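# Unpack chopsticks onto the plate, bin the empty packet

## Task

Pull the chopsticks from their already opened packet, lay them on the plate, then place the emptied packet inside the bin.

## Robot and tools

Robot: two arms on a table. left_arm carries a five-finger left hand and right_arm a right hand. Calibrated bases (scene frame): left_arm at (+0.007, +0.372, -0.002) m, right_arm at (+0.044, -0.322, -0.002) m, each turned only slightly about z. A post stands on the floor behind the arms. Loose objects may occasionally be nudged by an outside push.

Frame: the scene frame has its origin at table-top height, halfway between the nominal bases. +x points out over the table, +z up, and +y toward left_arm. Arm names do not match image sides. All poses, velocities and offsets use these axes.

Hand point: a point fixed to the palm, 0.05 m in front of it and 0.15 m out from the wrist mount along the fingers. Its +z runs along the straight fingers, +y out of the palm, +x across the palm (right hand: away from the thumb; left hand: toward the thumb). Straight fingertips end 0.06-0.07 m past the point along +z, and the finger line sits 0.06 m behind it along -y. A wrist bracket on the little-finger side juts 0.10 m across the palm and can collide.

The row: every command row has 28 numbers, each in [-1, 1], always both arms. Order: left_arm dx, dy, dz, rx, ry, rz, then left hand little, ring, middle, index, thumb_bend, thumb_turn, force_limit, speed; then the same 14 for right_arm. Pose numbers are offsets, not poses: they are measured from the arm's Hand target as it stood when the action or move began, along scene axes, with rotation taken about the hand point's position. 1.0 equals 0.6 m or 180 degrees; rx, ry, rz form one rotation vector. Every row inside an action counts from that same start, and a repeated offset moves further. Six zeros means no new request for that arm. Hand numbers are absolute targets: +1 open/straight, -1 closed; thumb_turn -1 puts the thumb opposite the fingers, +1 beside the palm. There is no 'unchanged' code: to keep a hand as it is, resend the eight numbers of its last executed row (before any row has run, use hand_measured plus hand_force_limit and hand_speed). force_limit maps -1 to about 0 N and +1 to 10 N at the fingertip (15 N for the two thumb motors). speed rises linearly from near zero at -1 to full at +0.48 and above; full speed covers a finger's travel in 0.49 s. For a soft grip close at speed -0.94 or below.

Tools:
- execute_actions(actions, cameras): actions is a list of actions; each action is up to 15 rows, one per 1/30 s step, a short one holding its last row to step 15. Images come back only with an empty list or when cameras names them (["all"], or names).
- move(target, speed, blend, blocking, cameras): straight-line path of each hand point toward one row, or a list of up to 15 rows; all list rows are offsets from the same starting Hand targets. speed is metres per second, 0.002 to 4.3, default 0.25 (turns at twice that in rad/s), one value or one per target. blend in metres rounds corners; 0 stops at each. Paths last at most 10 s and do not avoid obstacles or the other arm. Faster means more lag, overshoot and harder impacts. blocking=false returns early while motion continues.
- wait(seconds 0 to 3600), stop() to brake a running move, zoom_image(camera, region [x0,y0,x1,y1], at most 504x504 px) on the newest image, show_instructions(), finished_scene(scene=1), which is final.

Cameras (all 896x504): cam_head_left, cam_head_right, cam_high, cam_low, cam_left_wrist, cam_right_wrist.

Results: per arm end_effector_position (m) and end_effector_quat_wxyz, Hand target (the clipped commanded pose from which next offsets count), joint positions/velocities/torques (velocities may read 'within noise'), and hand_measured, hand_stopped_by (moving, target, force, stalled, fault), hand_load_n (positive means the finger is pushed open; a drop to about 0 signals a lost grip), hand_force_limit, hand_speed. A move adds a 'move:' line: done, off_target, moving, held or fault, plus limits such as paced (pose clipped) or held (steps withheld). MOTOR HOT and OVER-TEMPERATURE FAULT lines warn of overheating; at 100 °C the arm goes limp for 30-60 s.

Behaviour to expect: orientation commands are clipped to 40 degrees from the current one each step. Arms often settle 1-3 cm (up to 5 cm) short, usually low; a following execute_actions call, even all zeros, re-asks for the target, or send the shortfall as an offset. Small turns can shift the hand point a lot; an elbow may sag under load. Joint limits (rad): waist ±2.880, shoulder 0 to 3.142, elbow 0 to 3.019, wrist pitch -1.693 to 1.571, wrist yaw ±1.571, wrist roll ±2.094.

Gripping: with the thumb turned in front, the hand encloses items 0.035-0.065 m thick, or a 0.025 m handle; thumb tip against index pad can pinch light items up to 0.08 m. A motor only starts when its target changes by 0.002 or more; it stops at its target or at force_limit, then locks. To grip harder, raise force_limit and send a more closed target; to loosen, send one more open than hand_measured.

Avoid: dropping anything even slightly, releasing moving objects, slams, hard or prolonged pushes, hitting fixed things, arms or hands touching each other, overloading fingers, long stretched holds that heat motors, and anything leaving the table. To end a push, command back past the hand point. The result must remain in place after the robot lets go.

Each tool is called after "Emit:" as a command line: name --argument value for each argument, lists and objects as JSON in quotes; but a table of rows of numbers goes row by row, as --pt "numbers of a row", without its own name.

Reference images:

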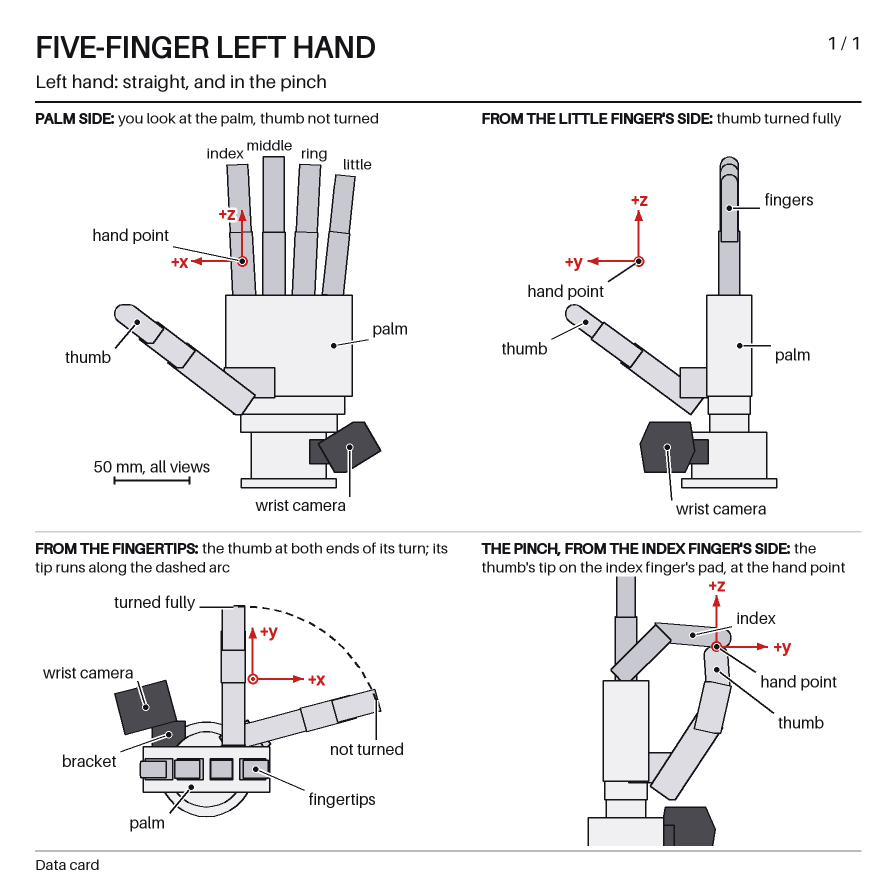

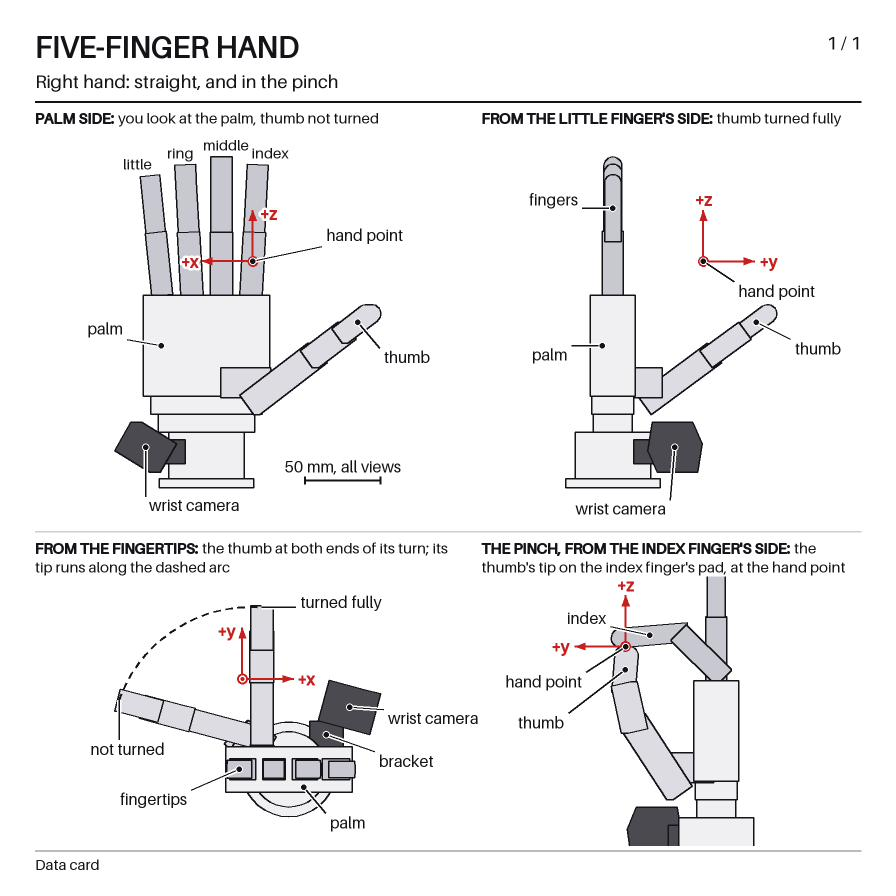

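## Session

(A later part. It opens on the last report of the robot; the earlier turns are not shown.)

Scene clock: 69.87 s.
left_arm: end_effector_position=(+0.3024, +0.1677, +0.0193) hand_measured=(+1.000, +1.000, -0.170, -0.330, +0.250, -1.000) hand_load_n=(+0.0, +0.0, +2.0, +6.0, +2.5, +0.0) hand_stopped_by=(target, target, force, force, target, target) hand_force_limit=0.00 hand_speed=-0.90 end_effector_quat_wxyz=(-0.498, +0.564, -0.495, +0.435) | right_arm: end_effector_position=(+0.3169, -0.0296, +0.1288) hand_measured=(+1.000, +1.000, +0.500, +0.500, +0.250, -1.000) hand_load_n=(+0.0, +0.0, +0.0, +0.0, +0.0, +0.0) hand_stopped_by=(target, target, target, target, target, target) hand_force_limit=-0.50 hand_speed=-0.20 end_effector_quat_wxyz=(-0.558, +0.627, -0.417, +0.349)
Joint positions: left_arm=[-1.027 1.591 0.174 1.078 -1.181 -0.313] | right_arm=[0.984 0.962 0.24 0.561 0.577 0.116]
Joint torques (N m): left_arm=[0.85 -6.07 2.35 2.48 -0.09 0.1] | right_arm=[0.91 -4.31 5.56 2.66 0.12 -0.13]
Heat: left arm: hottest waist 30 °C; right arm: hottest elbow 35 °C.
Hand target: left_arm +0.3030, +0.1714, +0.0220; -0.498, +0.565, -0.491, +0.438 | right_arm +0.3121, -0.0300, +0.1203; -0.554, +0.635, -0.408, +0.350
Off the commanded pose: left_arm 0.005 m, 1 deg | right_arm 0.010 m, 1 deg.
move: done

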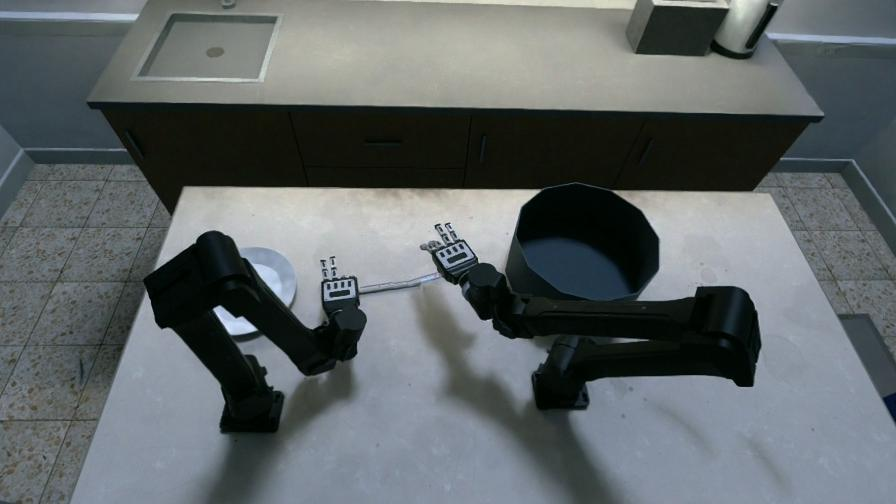

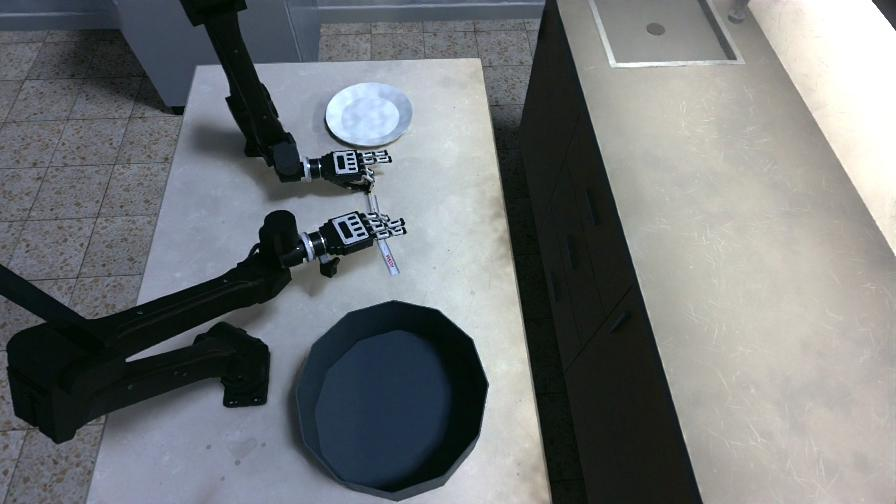

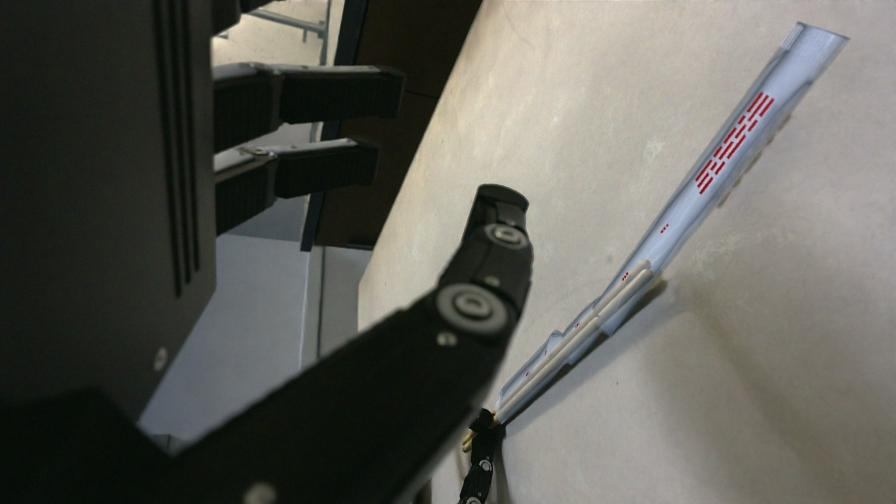

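Emit:
move --target '[0,0,0,0,0,0,1,1,-0.4,-0.5,0.25,-1,0.0,-0.9,-0.015,-0.008,-0.12,0,0,0,1,1,0.5,0.5,0.25,-1,-0.5,-0.2]' --speed 0.12 --cameras '["cam_head_left","cam_high","cam_right_wrist"]'

Emit:
zoom_image --camera "cam_high" --region '[350, 190, 420, 290]'

Emit:
zoom_image --camera "cam_head_left" --region '[380, 200, 500, 330]'

Scene clock: 72.27 s.
left_arm: end_effector_position=(+0.3024, +0.1677, +0.0193) hand_measured=(+1.000, +1.000, -0.170, -0.330, +0.250, -1.000) hand_load_n=(+0.0, +0.0, +2.0, +6.0, +2.0, +0.0) hand_stopped_by=(target, target, force, force, target, target) hand_force_limit=0.00 hand_speed=-0.90 end_effector_quat_wxyz=(-0.498, +0.564, -0.495, +0.435) | right_arm: end_effector_position=(+0.3083, -0.0334, +0.0535) hand_measured=(+1.000, +1.000, +0.500, +0.500, +0.250, -1.000) hand_load_n=(-0.5, +0.0, +0.0, +0.0, +0.0, +0.0) hand_stopped_by=(target, target, target, target, target, target) hand_force_limit=-0.50 hand_speed=-0.20 end_effector_quat_wxyz=(-0.557, +0.629, -0.415, +0.349)
Joint positions: left_arm=[-1.027 1.591 0.174 1.078 -1.181 -0.313] | right_arm=[1.008 1.385 0.138 1.081 0.598 0.116]
Joint torques (N m): left_arm=[0.73 -6.07 2.32 2.48 -0.1 0.09] | right_arm=[1.79 -6.59 2.82 2.56 0.24 -0.05]
Heat: left arm: hottest waist 30 °C; right arm: hottest elbow 35 °C.
Hand target: left_arm +0.3030, +0.1714, +0.0220; -0.498, +0.565, -0.491, +0.438 | right_arm +0.3030, -0.0349, +0.0482; -0.554, +0.635, -0.408, +0.350
Off the commanded pose: left_arm 0.005 m, 1 deg | right_arm 0.007 m, 1 deg.
move: done

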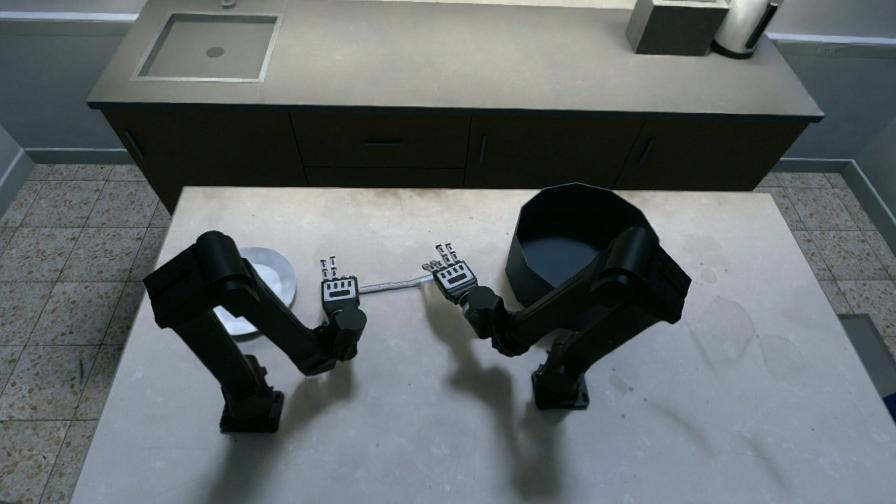

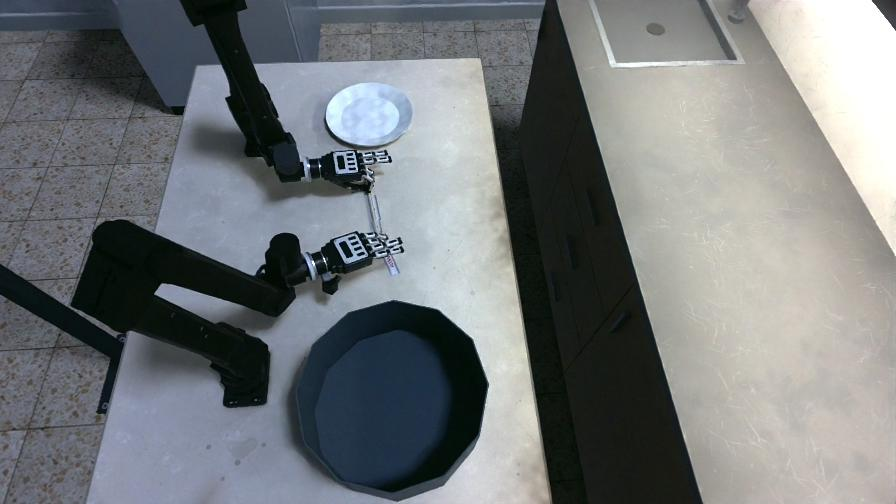

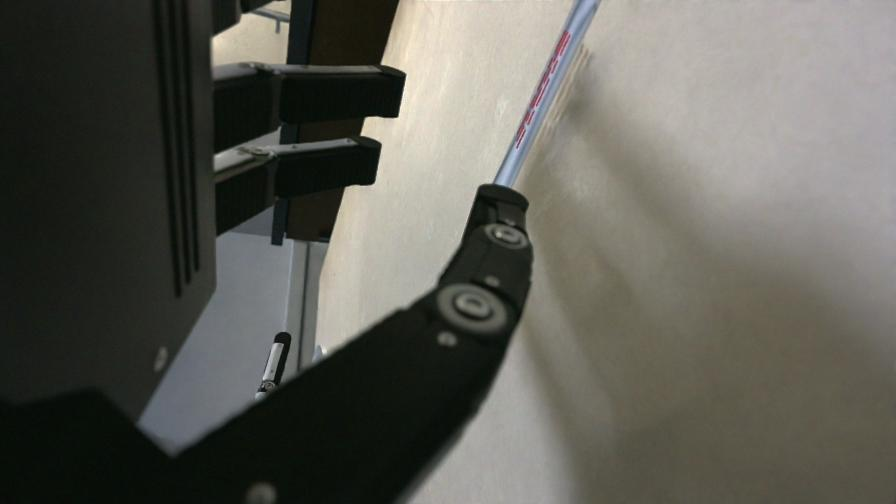

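Scaled by 5.040 from the camera's image (finer frame: 1280x720).

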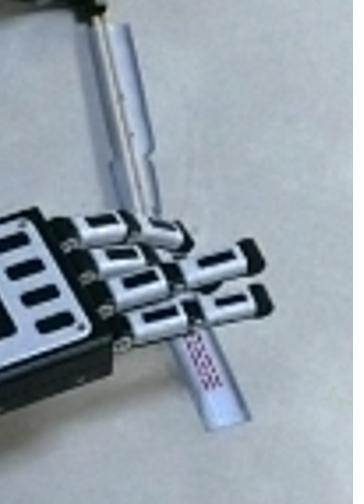

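Scaled by 3.877 from the camera's image (finer frame: 1280x720).

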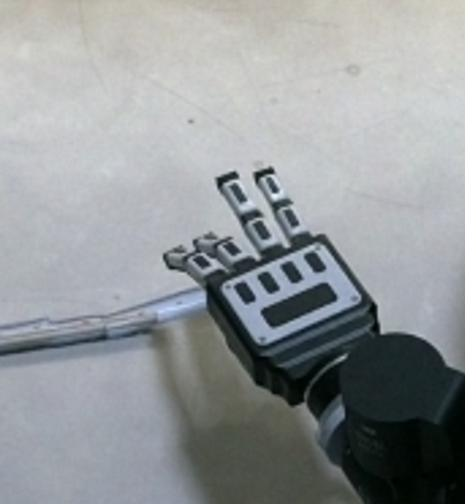

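Emit:
move --target '[0,0,0,0,0,0,1,1,-0.4,-0.5,0.25,-1,0.0,-0.9,0.0,0,-0.05,0,0,0,1,1,0.5,0.5,0.25,-1,-0.5,-0.2]' --speed 0.08 --cameras '["cam_head_left","cam_high","cam_right_wrist","cam_head_right"]'

Emit:
zoom_image --camera "cam_head_right" --region '[350, 200, 550, 330]'

Emit:
zoom_image --camera "cam_right_wrist" --region '[350, 50, 650, 350]'

Scene clock: 74.00 s.
left_arm: end_effector_position=(+0.3024, +0.1677, +0.0193) hand_measured=(+1.000, +1.000, -0.170, -0.330, +0.250, -1.000) hand_load_n=(+0.0, +0.0, +2.0, +6.0, +2.5, +0.0) hand_stopped_by=(target, target, force, force, target, target) hand_force_limit=0.00 hand_speed=-0.90 end_effector_quat_wxyz=(-0.498, +0.564, -0.495, +0.435) | right_arm: end_effector_position=(+0.3079, -0.0333, +0.0232) hand_measured=(+1.000, +1.000, +0.500, +0.500, +0.250, -1.000) hand_load_n=(+0.0, +0.0, +0.0, +0.0, +0.0, -0.5) hand_stopped_by=(target, target, target, target, target, target) hand_force_limit=-0.50 hand_speed=-0.20 end_effector_quat_wxyz=(-0.557, +0.629, -0.415, +0.349)
Joint positions: left_arm=[-1.027 1.591 0.174 1.078 -1.181 -0.313] | right_arm=[1.009 1.639 0.132 1.343 0.6 0.116]
Joint torques (N m): left_arm=[0.85 -6.12 2.33 2.48 -0.1 0.1] | right_arm=[1.61 -8.23 1.06 2.67 0.2 -0.07]
Heat: left arm: hottest waist 30 °C; right arm: hottest elbow 35 °C.
Hand target: left_arm +0.3030, +0.1714, +0.0220; -0.498, +0.565, -0.491, +0.438 | right_arm +0.3030, -0.0349, +0.0181; -0.554, +0.635, -0.408, +0.350
Off the commanded pose: left_arm 0.005 m, 1 deg | right_arm 0.007 m, 1 deg.
move: done
Images, in order (width x height): cam_head_left 896x504, cam_head_right 896x504, cam_high 896x504, cam_right_wrist 896x504.

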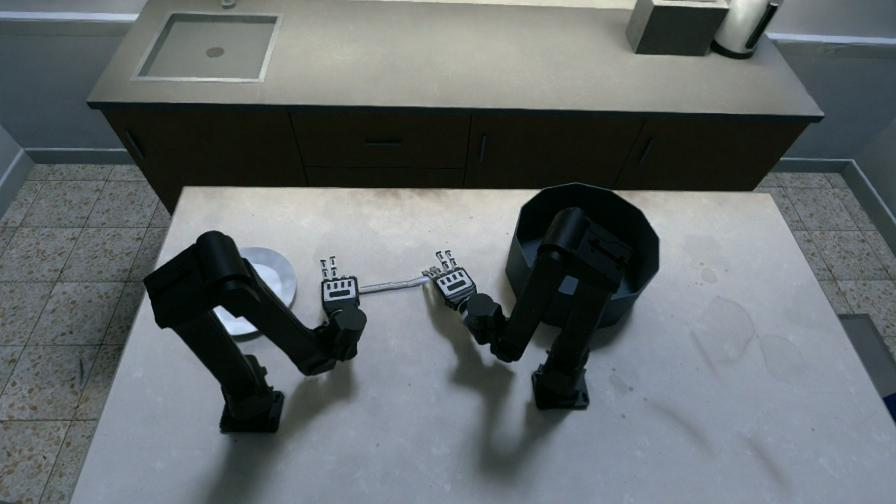

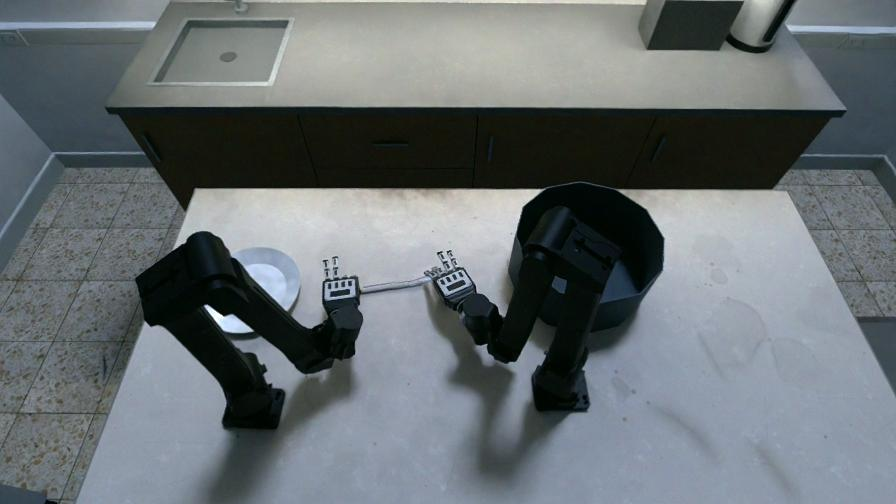

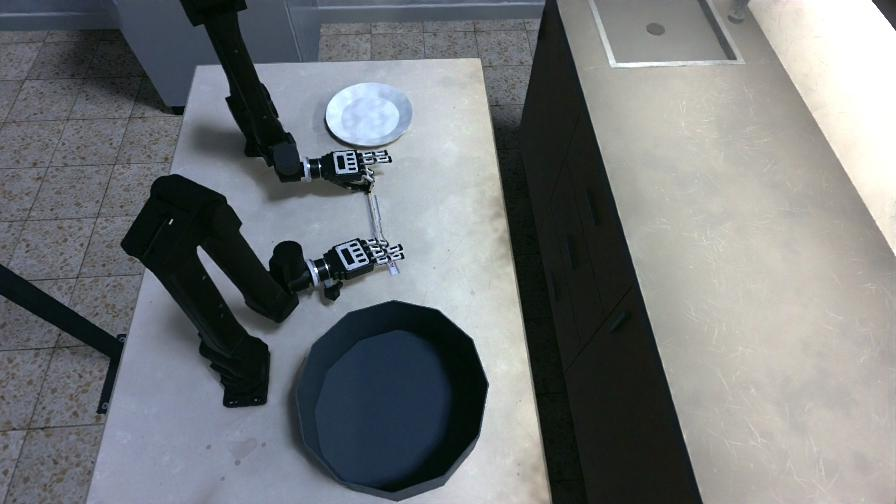

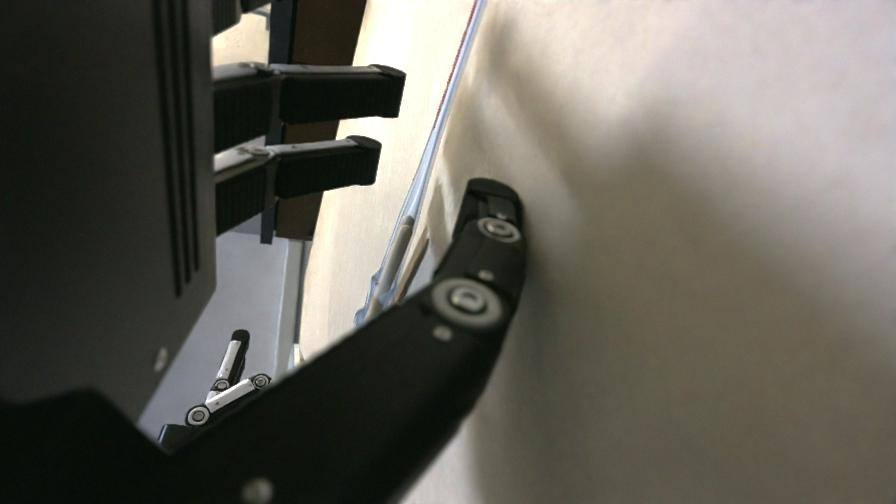

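Scaled by 2.520 from the camera's image (finer frame: 1280x720).

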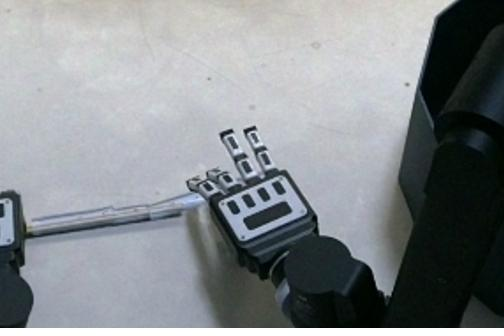

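Scaled by 1.680 from the camera's image (finer frame: 1280x720).

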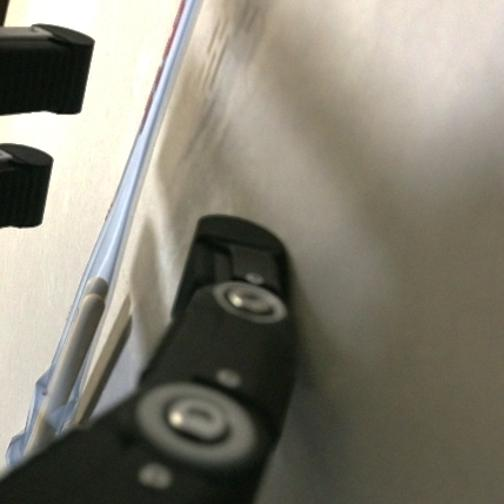

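Emit:
move --target '[-0.006,0.05,-0.002,0,0,0,1,1,-0.4,-0.5,0.25,-1,0.0,-0.9,0.0,0,0,0,0,0,1,1,0.5,0.5,0.25,-1,-0.5,-0.2]' --speed 0.05 --cameras '["cam_head_left","cam_high","cam_right_wrist","cam_left_wrist"]'

Emit:
zoom_image --camera "cam_head_left" --region '[350, 200, 550, 330]'

Emit:
zoom_image --camera "cam_right_wrist" --region '[350, 0, 650, 300]'

Scene clock: 75.83 s.
left_arm: end_effector_position=(+0.2994, +0.1972, +0.0196) hand_measured=(+1.000, +1.000, -0.170, -0.330, +0.250, -1.000) hand_load_n=(+0.0, +0.0, +2.0, +6.0, +2.5, +0.0) hand_stopped_by=(target, target, force, force, target, target) hand_force_limit=0.00 hand_speed=-0.90 end_effector_quat_wxyz=(-0.496, +0.565, -0.493, +0.437) | right_arm: end_effector_position=(+0.3079, -0.0333, +0.0231) hand_measured=(+1.000, +1.000, +0.500, +0.500, +0.250, -1.000) hand_load_n=(+0.0, +0.0, +0.0, +0.0, +0.0, -0.5) hand_stopped_by=(target, target, target, target, target, target) hand_force_limit=-0.50 hand_speed=-0.20 end_effector_quat_wxyz=(-0.557, +0.629, -0.415, +0.349)
Joint positions: left_arm=[-0.968 1.591 0.098 1.198 -1.125 -0.272] | right_arm=[1.009 1.641 0.132 1.345 0.6 0.116]
Joint torques (N m): left_arm=[0.85 -4.72 1.84 2.45 -0.06 0.08] | right_arm=[1.2 -7.3 1.16 2.41 0.21 -0.11]
Heat: left arm: hottest waist 30 °C; right arm: hottest elbow 35 °C.
Hand target: left_arm +0.2994, +0.2014, +0.0207; -0.498, +0.565, -0.491, +0.438 | right_arm +0.3030, -0.0350, +0.0181; -0.554, +0.635, -0.408, +0.350
Off the commanded pose: left_arm 0.004 m, 0 deg | right_arm 0.007 m, 1 deg.
move: done
Images, in order (width x height): cam_head_left 896x504, cam_high 896x504, cam_left_wrist 896x504, cam_right_wrist 896x504.

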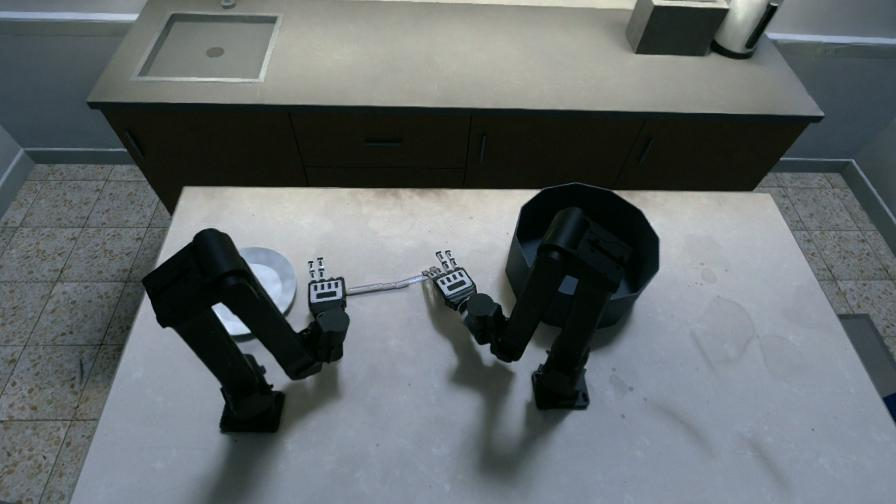

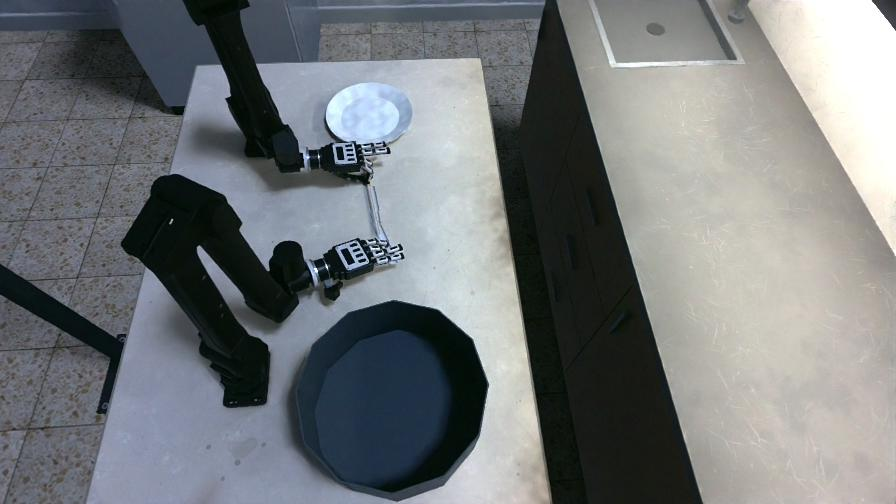

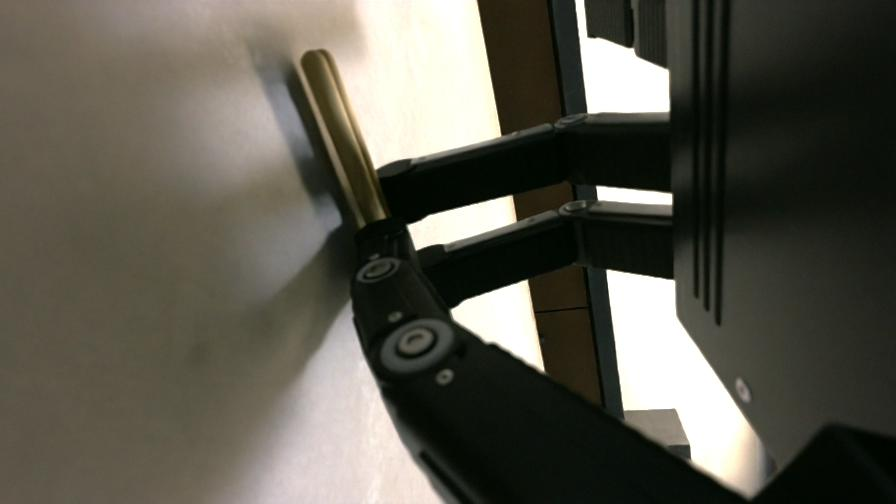

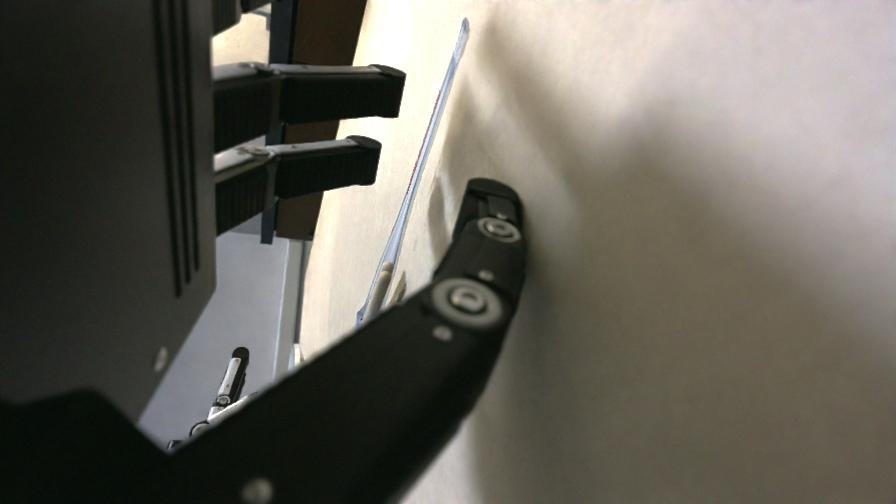

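Scaled by 2.520 from the camera's image (finer frame: 1280x720).

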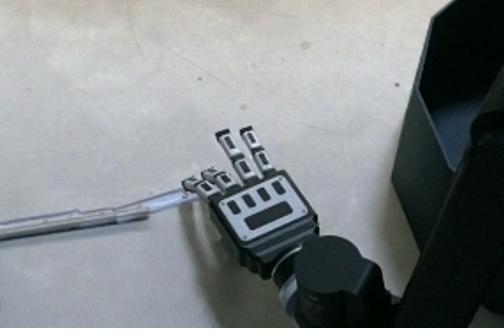

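Scaled by 1.680 from the camera's image (finer frame: 1280x720).

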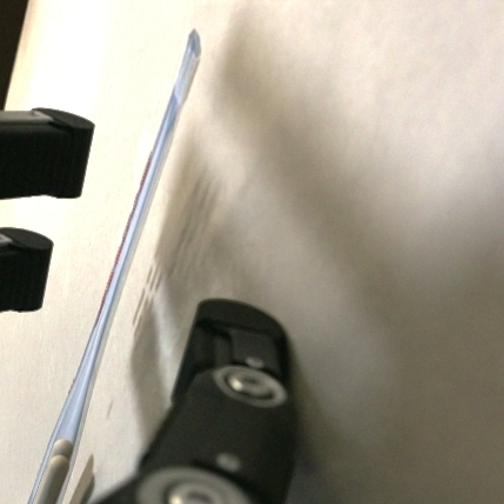

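Emit:
wait --seconds 0.1 --cameras '["cam_low","cam_head_right"]'

Emit:
zoom_image --camera "cam_low" --region '[300, 150, 600, 350]'

Scene clock: 76.37 s.
left_arm: end_effector_position=(+0.2994, +0.1972, +0.0196) hand_measured=(+1.000, +1.000, -0.170, -0.330, +0.250, -1.000) hand_load_n=(+0.0, +0.0, +2.0, +5.5, +2.5, +0.0) hand_stopped_by=(target, target, force, force, target, target) hand_force_limit=0.00 hand_speed=-0.90 end_effector_quat_wxyz=(-0.496, +0.565, -0.493, +0.437) | right_arm: end_effector_position=(+0.3079, -0.0333, +0.0231) hand_measured=(+1.000, +1.000, +0.500, +0.500, +0.250, -1.000) hand_load_n=(+0.0, +0.0, +0.0, +0.0, -0.5, +0.0) hand_stopped_by=(target, target, target, target, target, target) hand_force_limit=-0.50 hand_speed=-0.20 end_effector_quat_wxyz=(-0.557, +0.629, -0.415, +0.349)
Joint positions: left_arm=[-0.968 1.591 0.098 1.199 -1.125 -0.271] | right_arm=[1.009 1.641 0.132 1.345 0.6 0.116]
Joint torques (N m): left_arm=[0.85 -4.84 1.83 2.45 -0.06 0.1] | right_arm=[1.49 -7.36 1.22 2.62 0.18 -0.07]
Heat: left arm: hottest waist 30 °C; right arm: hottest elbow 35 °C.
Hand target: left_arm +0.2994, +0.2013, +0.0208; -0.498, +0.565, -0.491, +0.438 | right_arm +0.3030, -0.0350, +0.0181; -0.554, +0.635, -0.408, +0.350
Off the commanded pose: left_arm 0.004 m, 0 deg | right_arm 0.007 m, 1 deg.
wait: 0.10 s; at rest from the start
Images, in order (width x height): cam_head_right 896x504, cam_low 896x504.

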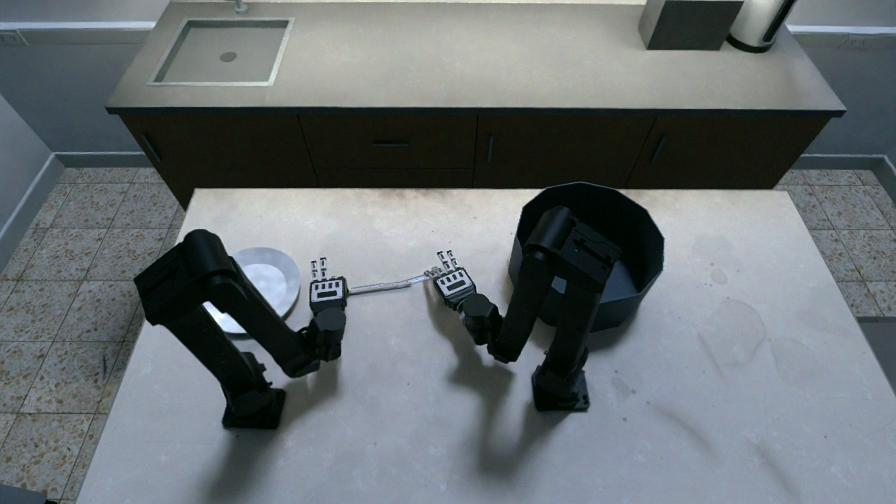

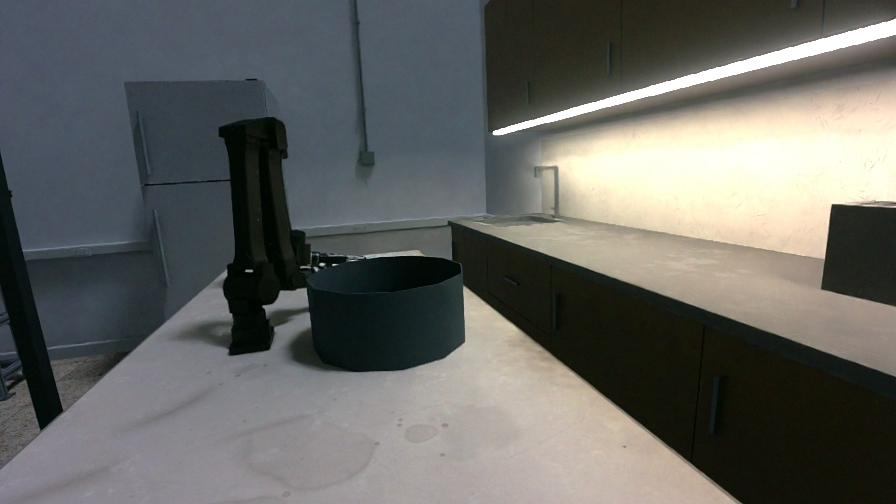

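Scaled by 1.680 from the camera's image (finer frame: 1280x720).

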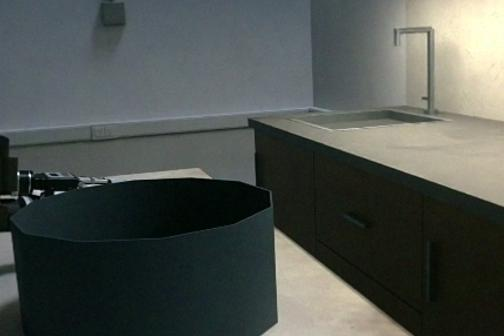

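Emit:
move --target '[0,0,-0.006,0,0,0,1,1,-0.4,-0.5,0.25,-1,0.0,-0.9,0.015,0.003,-0.006,0,0,0,1,1,0.5,0.5,0.25,-1,-0.5,-0.2]' --speed 0.04 --cameras '["cam_high","cam_right_wrist"]'

Emit:
zoom_image --camera "cam_high" --region '[350, 220, 420, 280]'

Emit:
zoom_image --camera "cam_right_wrist" --region '[350, 0, 650, 300]'

Scene clock: 77.47 s.
left_arm: end_effector_position=(+0.3002, +0.1958, +0.0205) hand_measured=(+1.000, +1.000, -0.170, -0.330, +0.250, -1.000) hand_load_n=(+0.0, +0.0, +0.0, +1.0, +1.0, -1.5) hand_stopped_by=(target, target, force, force, target, target) hand_force_limit=0.00 hand_speed=-0.90 end_effector_quat_wxyz=(-0.495, +0.566, -0.488, +0.443) | right_arm: end_effector_position=(+0.3086, -0.0318, +0.0227) hand_measured=(+1.000, +1.000, +0.500, +0.500, +0.250, -1.000) hand_load_n=(+0.0, +0.0, +0.0, +0.0, -2.0, -1.0) hand_stopped_by=(target, target, target, target, target, target) hand_force_limit=-0.50 hand_speed=-0.20 end_effector_quat_wxyz=(-0.563, +0.628, -0.411, +0.345)
Joint positions: left_arm=[-0.968 1.608 0.098 1.232 -1.124 -0.271] | right_arm=[1 1.664 0.132 1.38 0.578 0.113]
Joint torques (N m): left_arm=[0.85 -3.49 1.72 2.47 -0.06 0.09] | right_arm=[-0.67 -6.65 2.52 2.14 -0.13 -0.15]
Heat: left arm: hottest waist 30 °C; right arm: hottest elbow 35 °C.
Hand target: left_arm +0.2994, +0.2013, +0.0172; -0.498, +0.565, -0.491, +0.438 | right_arm +0.3120, -0.0331, +0.0146; -0.554, +0.635, -0.408, +0.350
Off the commanded pose: left_arm 0.007 m, 1 deg | right_arm 0.009 m, 1 deg.
move: done

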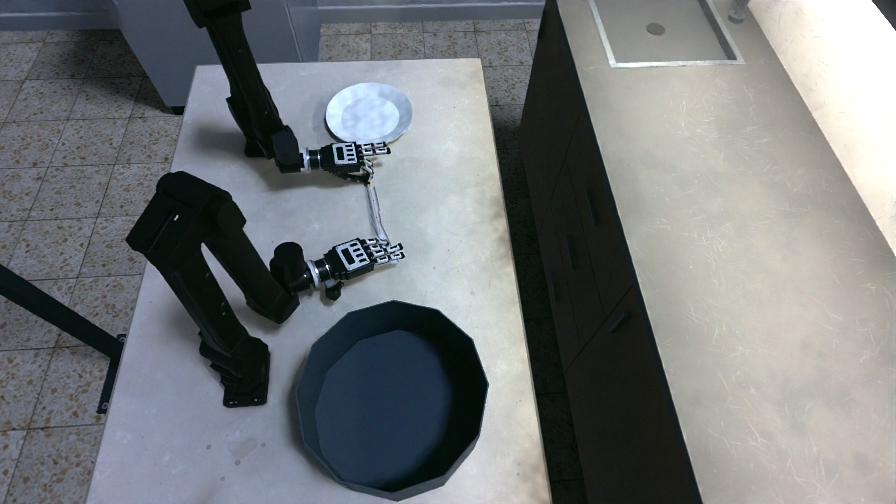

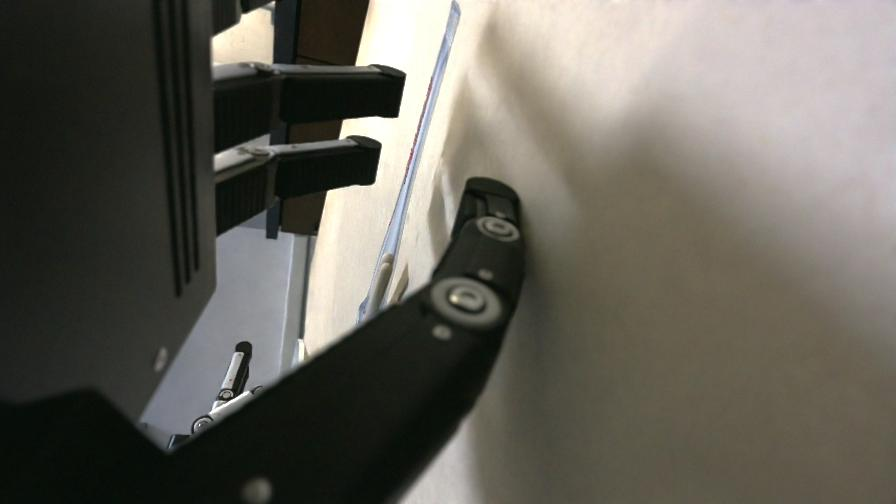

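Scaled by 7.200 from the camera's image (finer frame: 1280x720).

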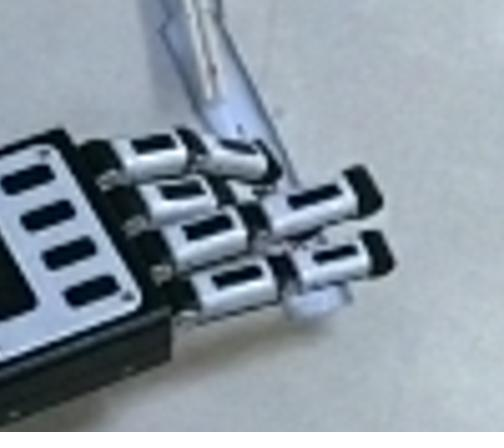

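Scaled by 1.680 from the camera's image (finer frame: 1280x720).

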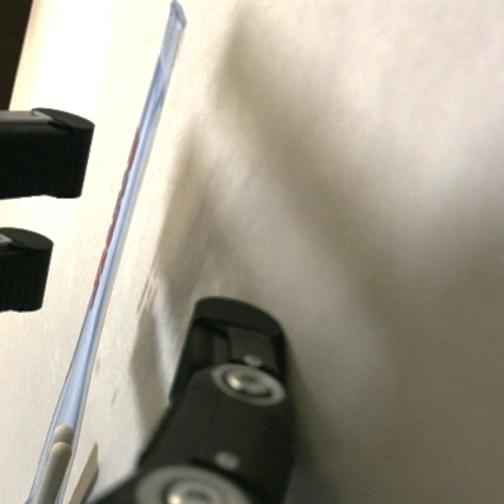

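Emit:
move --target '[0,0,0.002,0,0,0,1,1,-0.4,-0.5,0.25,-1,0.0,-0.9,0,0,0.03,0,0,0,1,1,0.5,0.5,0.25,-1,-0.5,-0.2]' --speed 0.05 --cameras '["cam_head_left","cam_left_wrist","cam_right_wrist"]'

Emit:
zoom_image --camera "cam_head_left" --region '[380, 240, 480, 310]'

Emit:
zoom_image --camera "cam_right_wrist" --region '[350, 0, 650, 300]'

Scene clock: 79.10 s.
left_arm: end_effector_position=(+0.3002, +0.1959, +0.0205) hand_measured=(+1.000, +1.000, -0.170, -0.330, +0.250, -1.000) hand_load_n=(+0.0, +0.0, +0.0, +1.0, +1.0, -1.5) hand_stopped_by=(target, target, force, force, target, target) hand_force_limit=0.00 hand_speed=-0.90 end_effector_quat_wxyz=(-0.495, +0.566, -0.489, +0.443) | right_arm: end_effector_position=(+0.3079, -0.0324, +0.0310) hand_measured=(+1.000, +1.000, +0.500, +0.500, +0.250, -1.000) hand_load_n=(+0.0, +0.0, +0.0, +0.0, +0.0, +0.0) hand_stopped_by=(target, target, target, target, target, target) hand_force_limit=-0.50 hand_speed=-0.20 end_effector_quat_wxyz=(-0.557, +0.635, -0.410, +0.345)
Joint positions: left_arm=[-0.968 1.608 0.098 1.232 -1.124 -0.27] | right_arm=[0.998 1.558 0.132 1.256 0.574 0.112]
Joint torques (N m): left_arm=[0.79 -4.25 1.7 2.15 -0.06 0.11] | right_arm=[-0.85 -9.76 2.97 1.51 0.03 -0.13]
Heat: left arm: hottest waist 30 °C; right arm: hottest elbow 35 °C.
Hand target: left_arm +0.2994, +0.2014, +0.0183; -0.498, +0.565, -0.491, +0.438 | right_arm +0.3121, -0.0332, +0.0326; -0.554, +0.635, -0.408, +0.350
Off the commanded pose: left_arm 0.006 m, 1 deg | right_arm 0.004 m, 1 deg.
move: done

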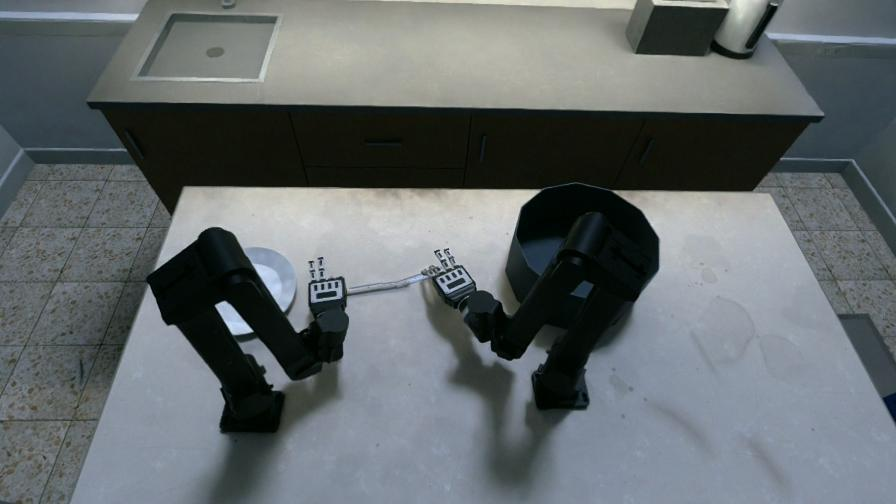

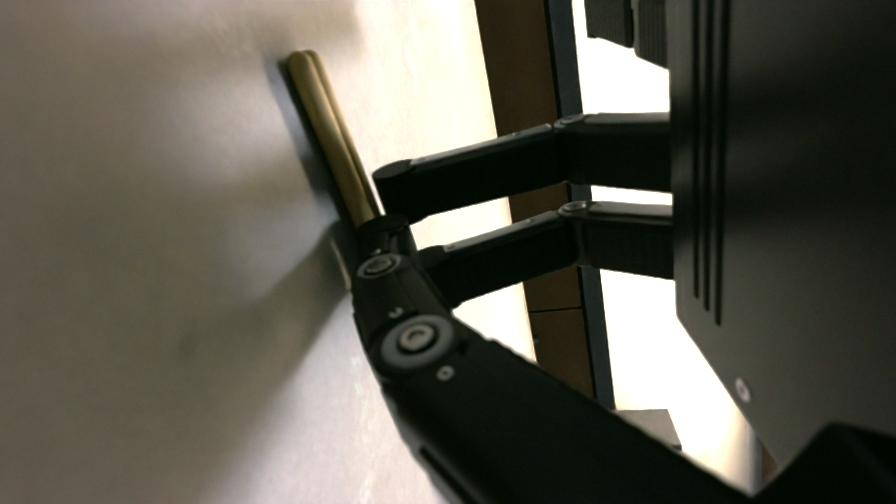

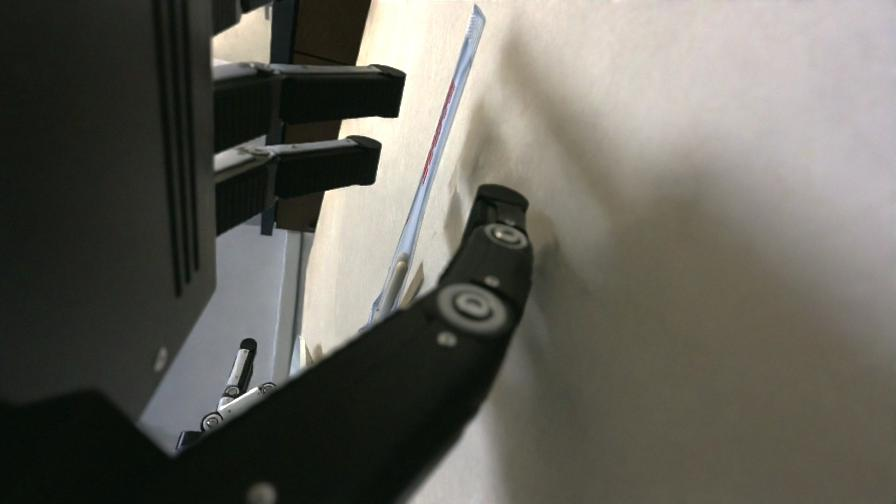

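Scaled by 5.040 from the camera's image (finer frame: 1280x720).

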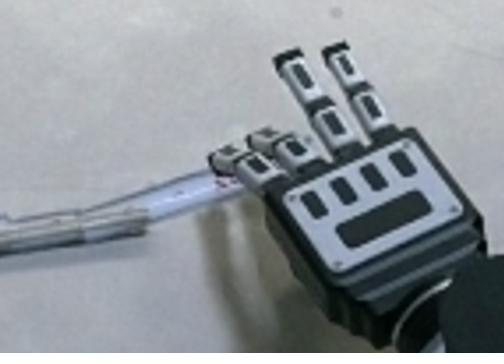

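Scaled by 1.680 from the camera's image (finer frame: 1280x720).

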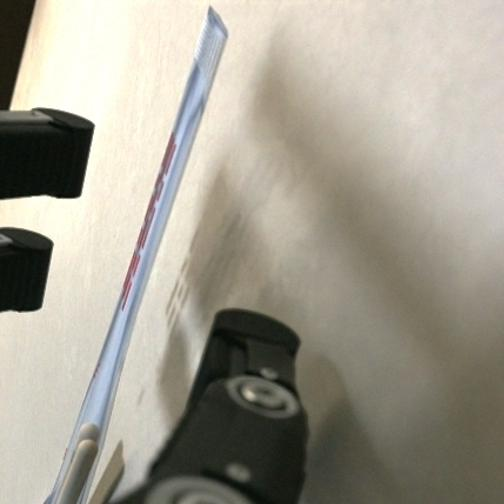

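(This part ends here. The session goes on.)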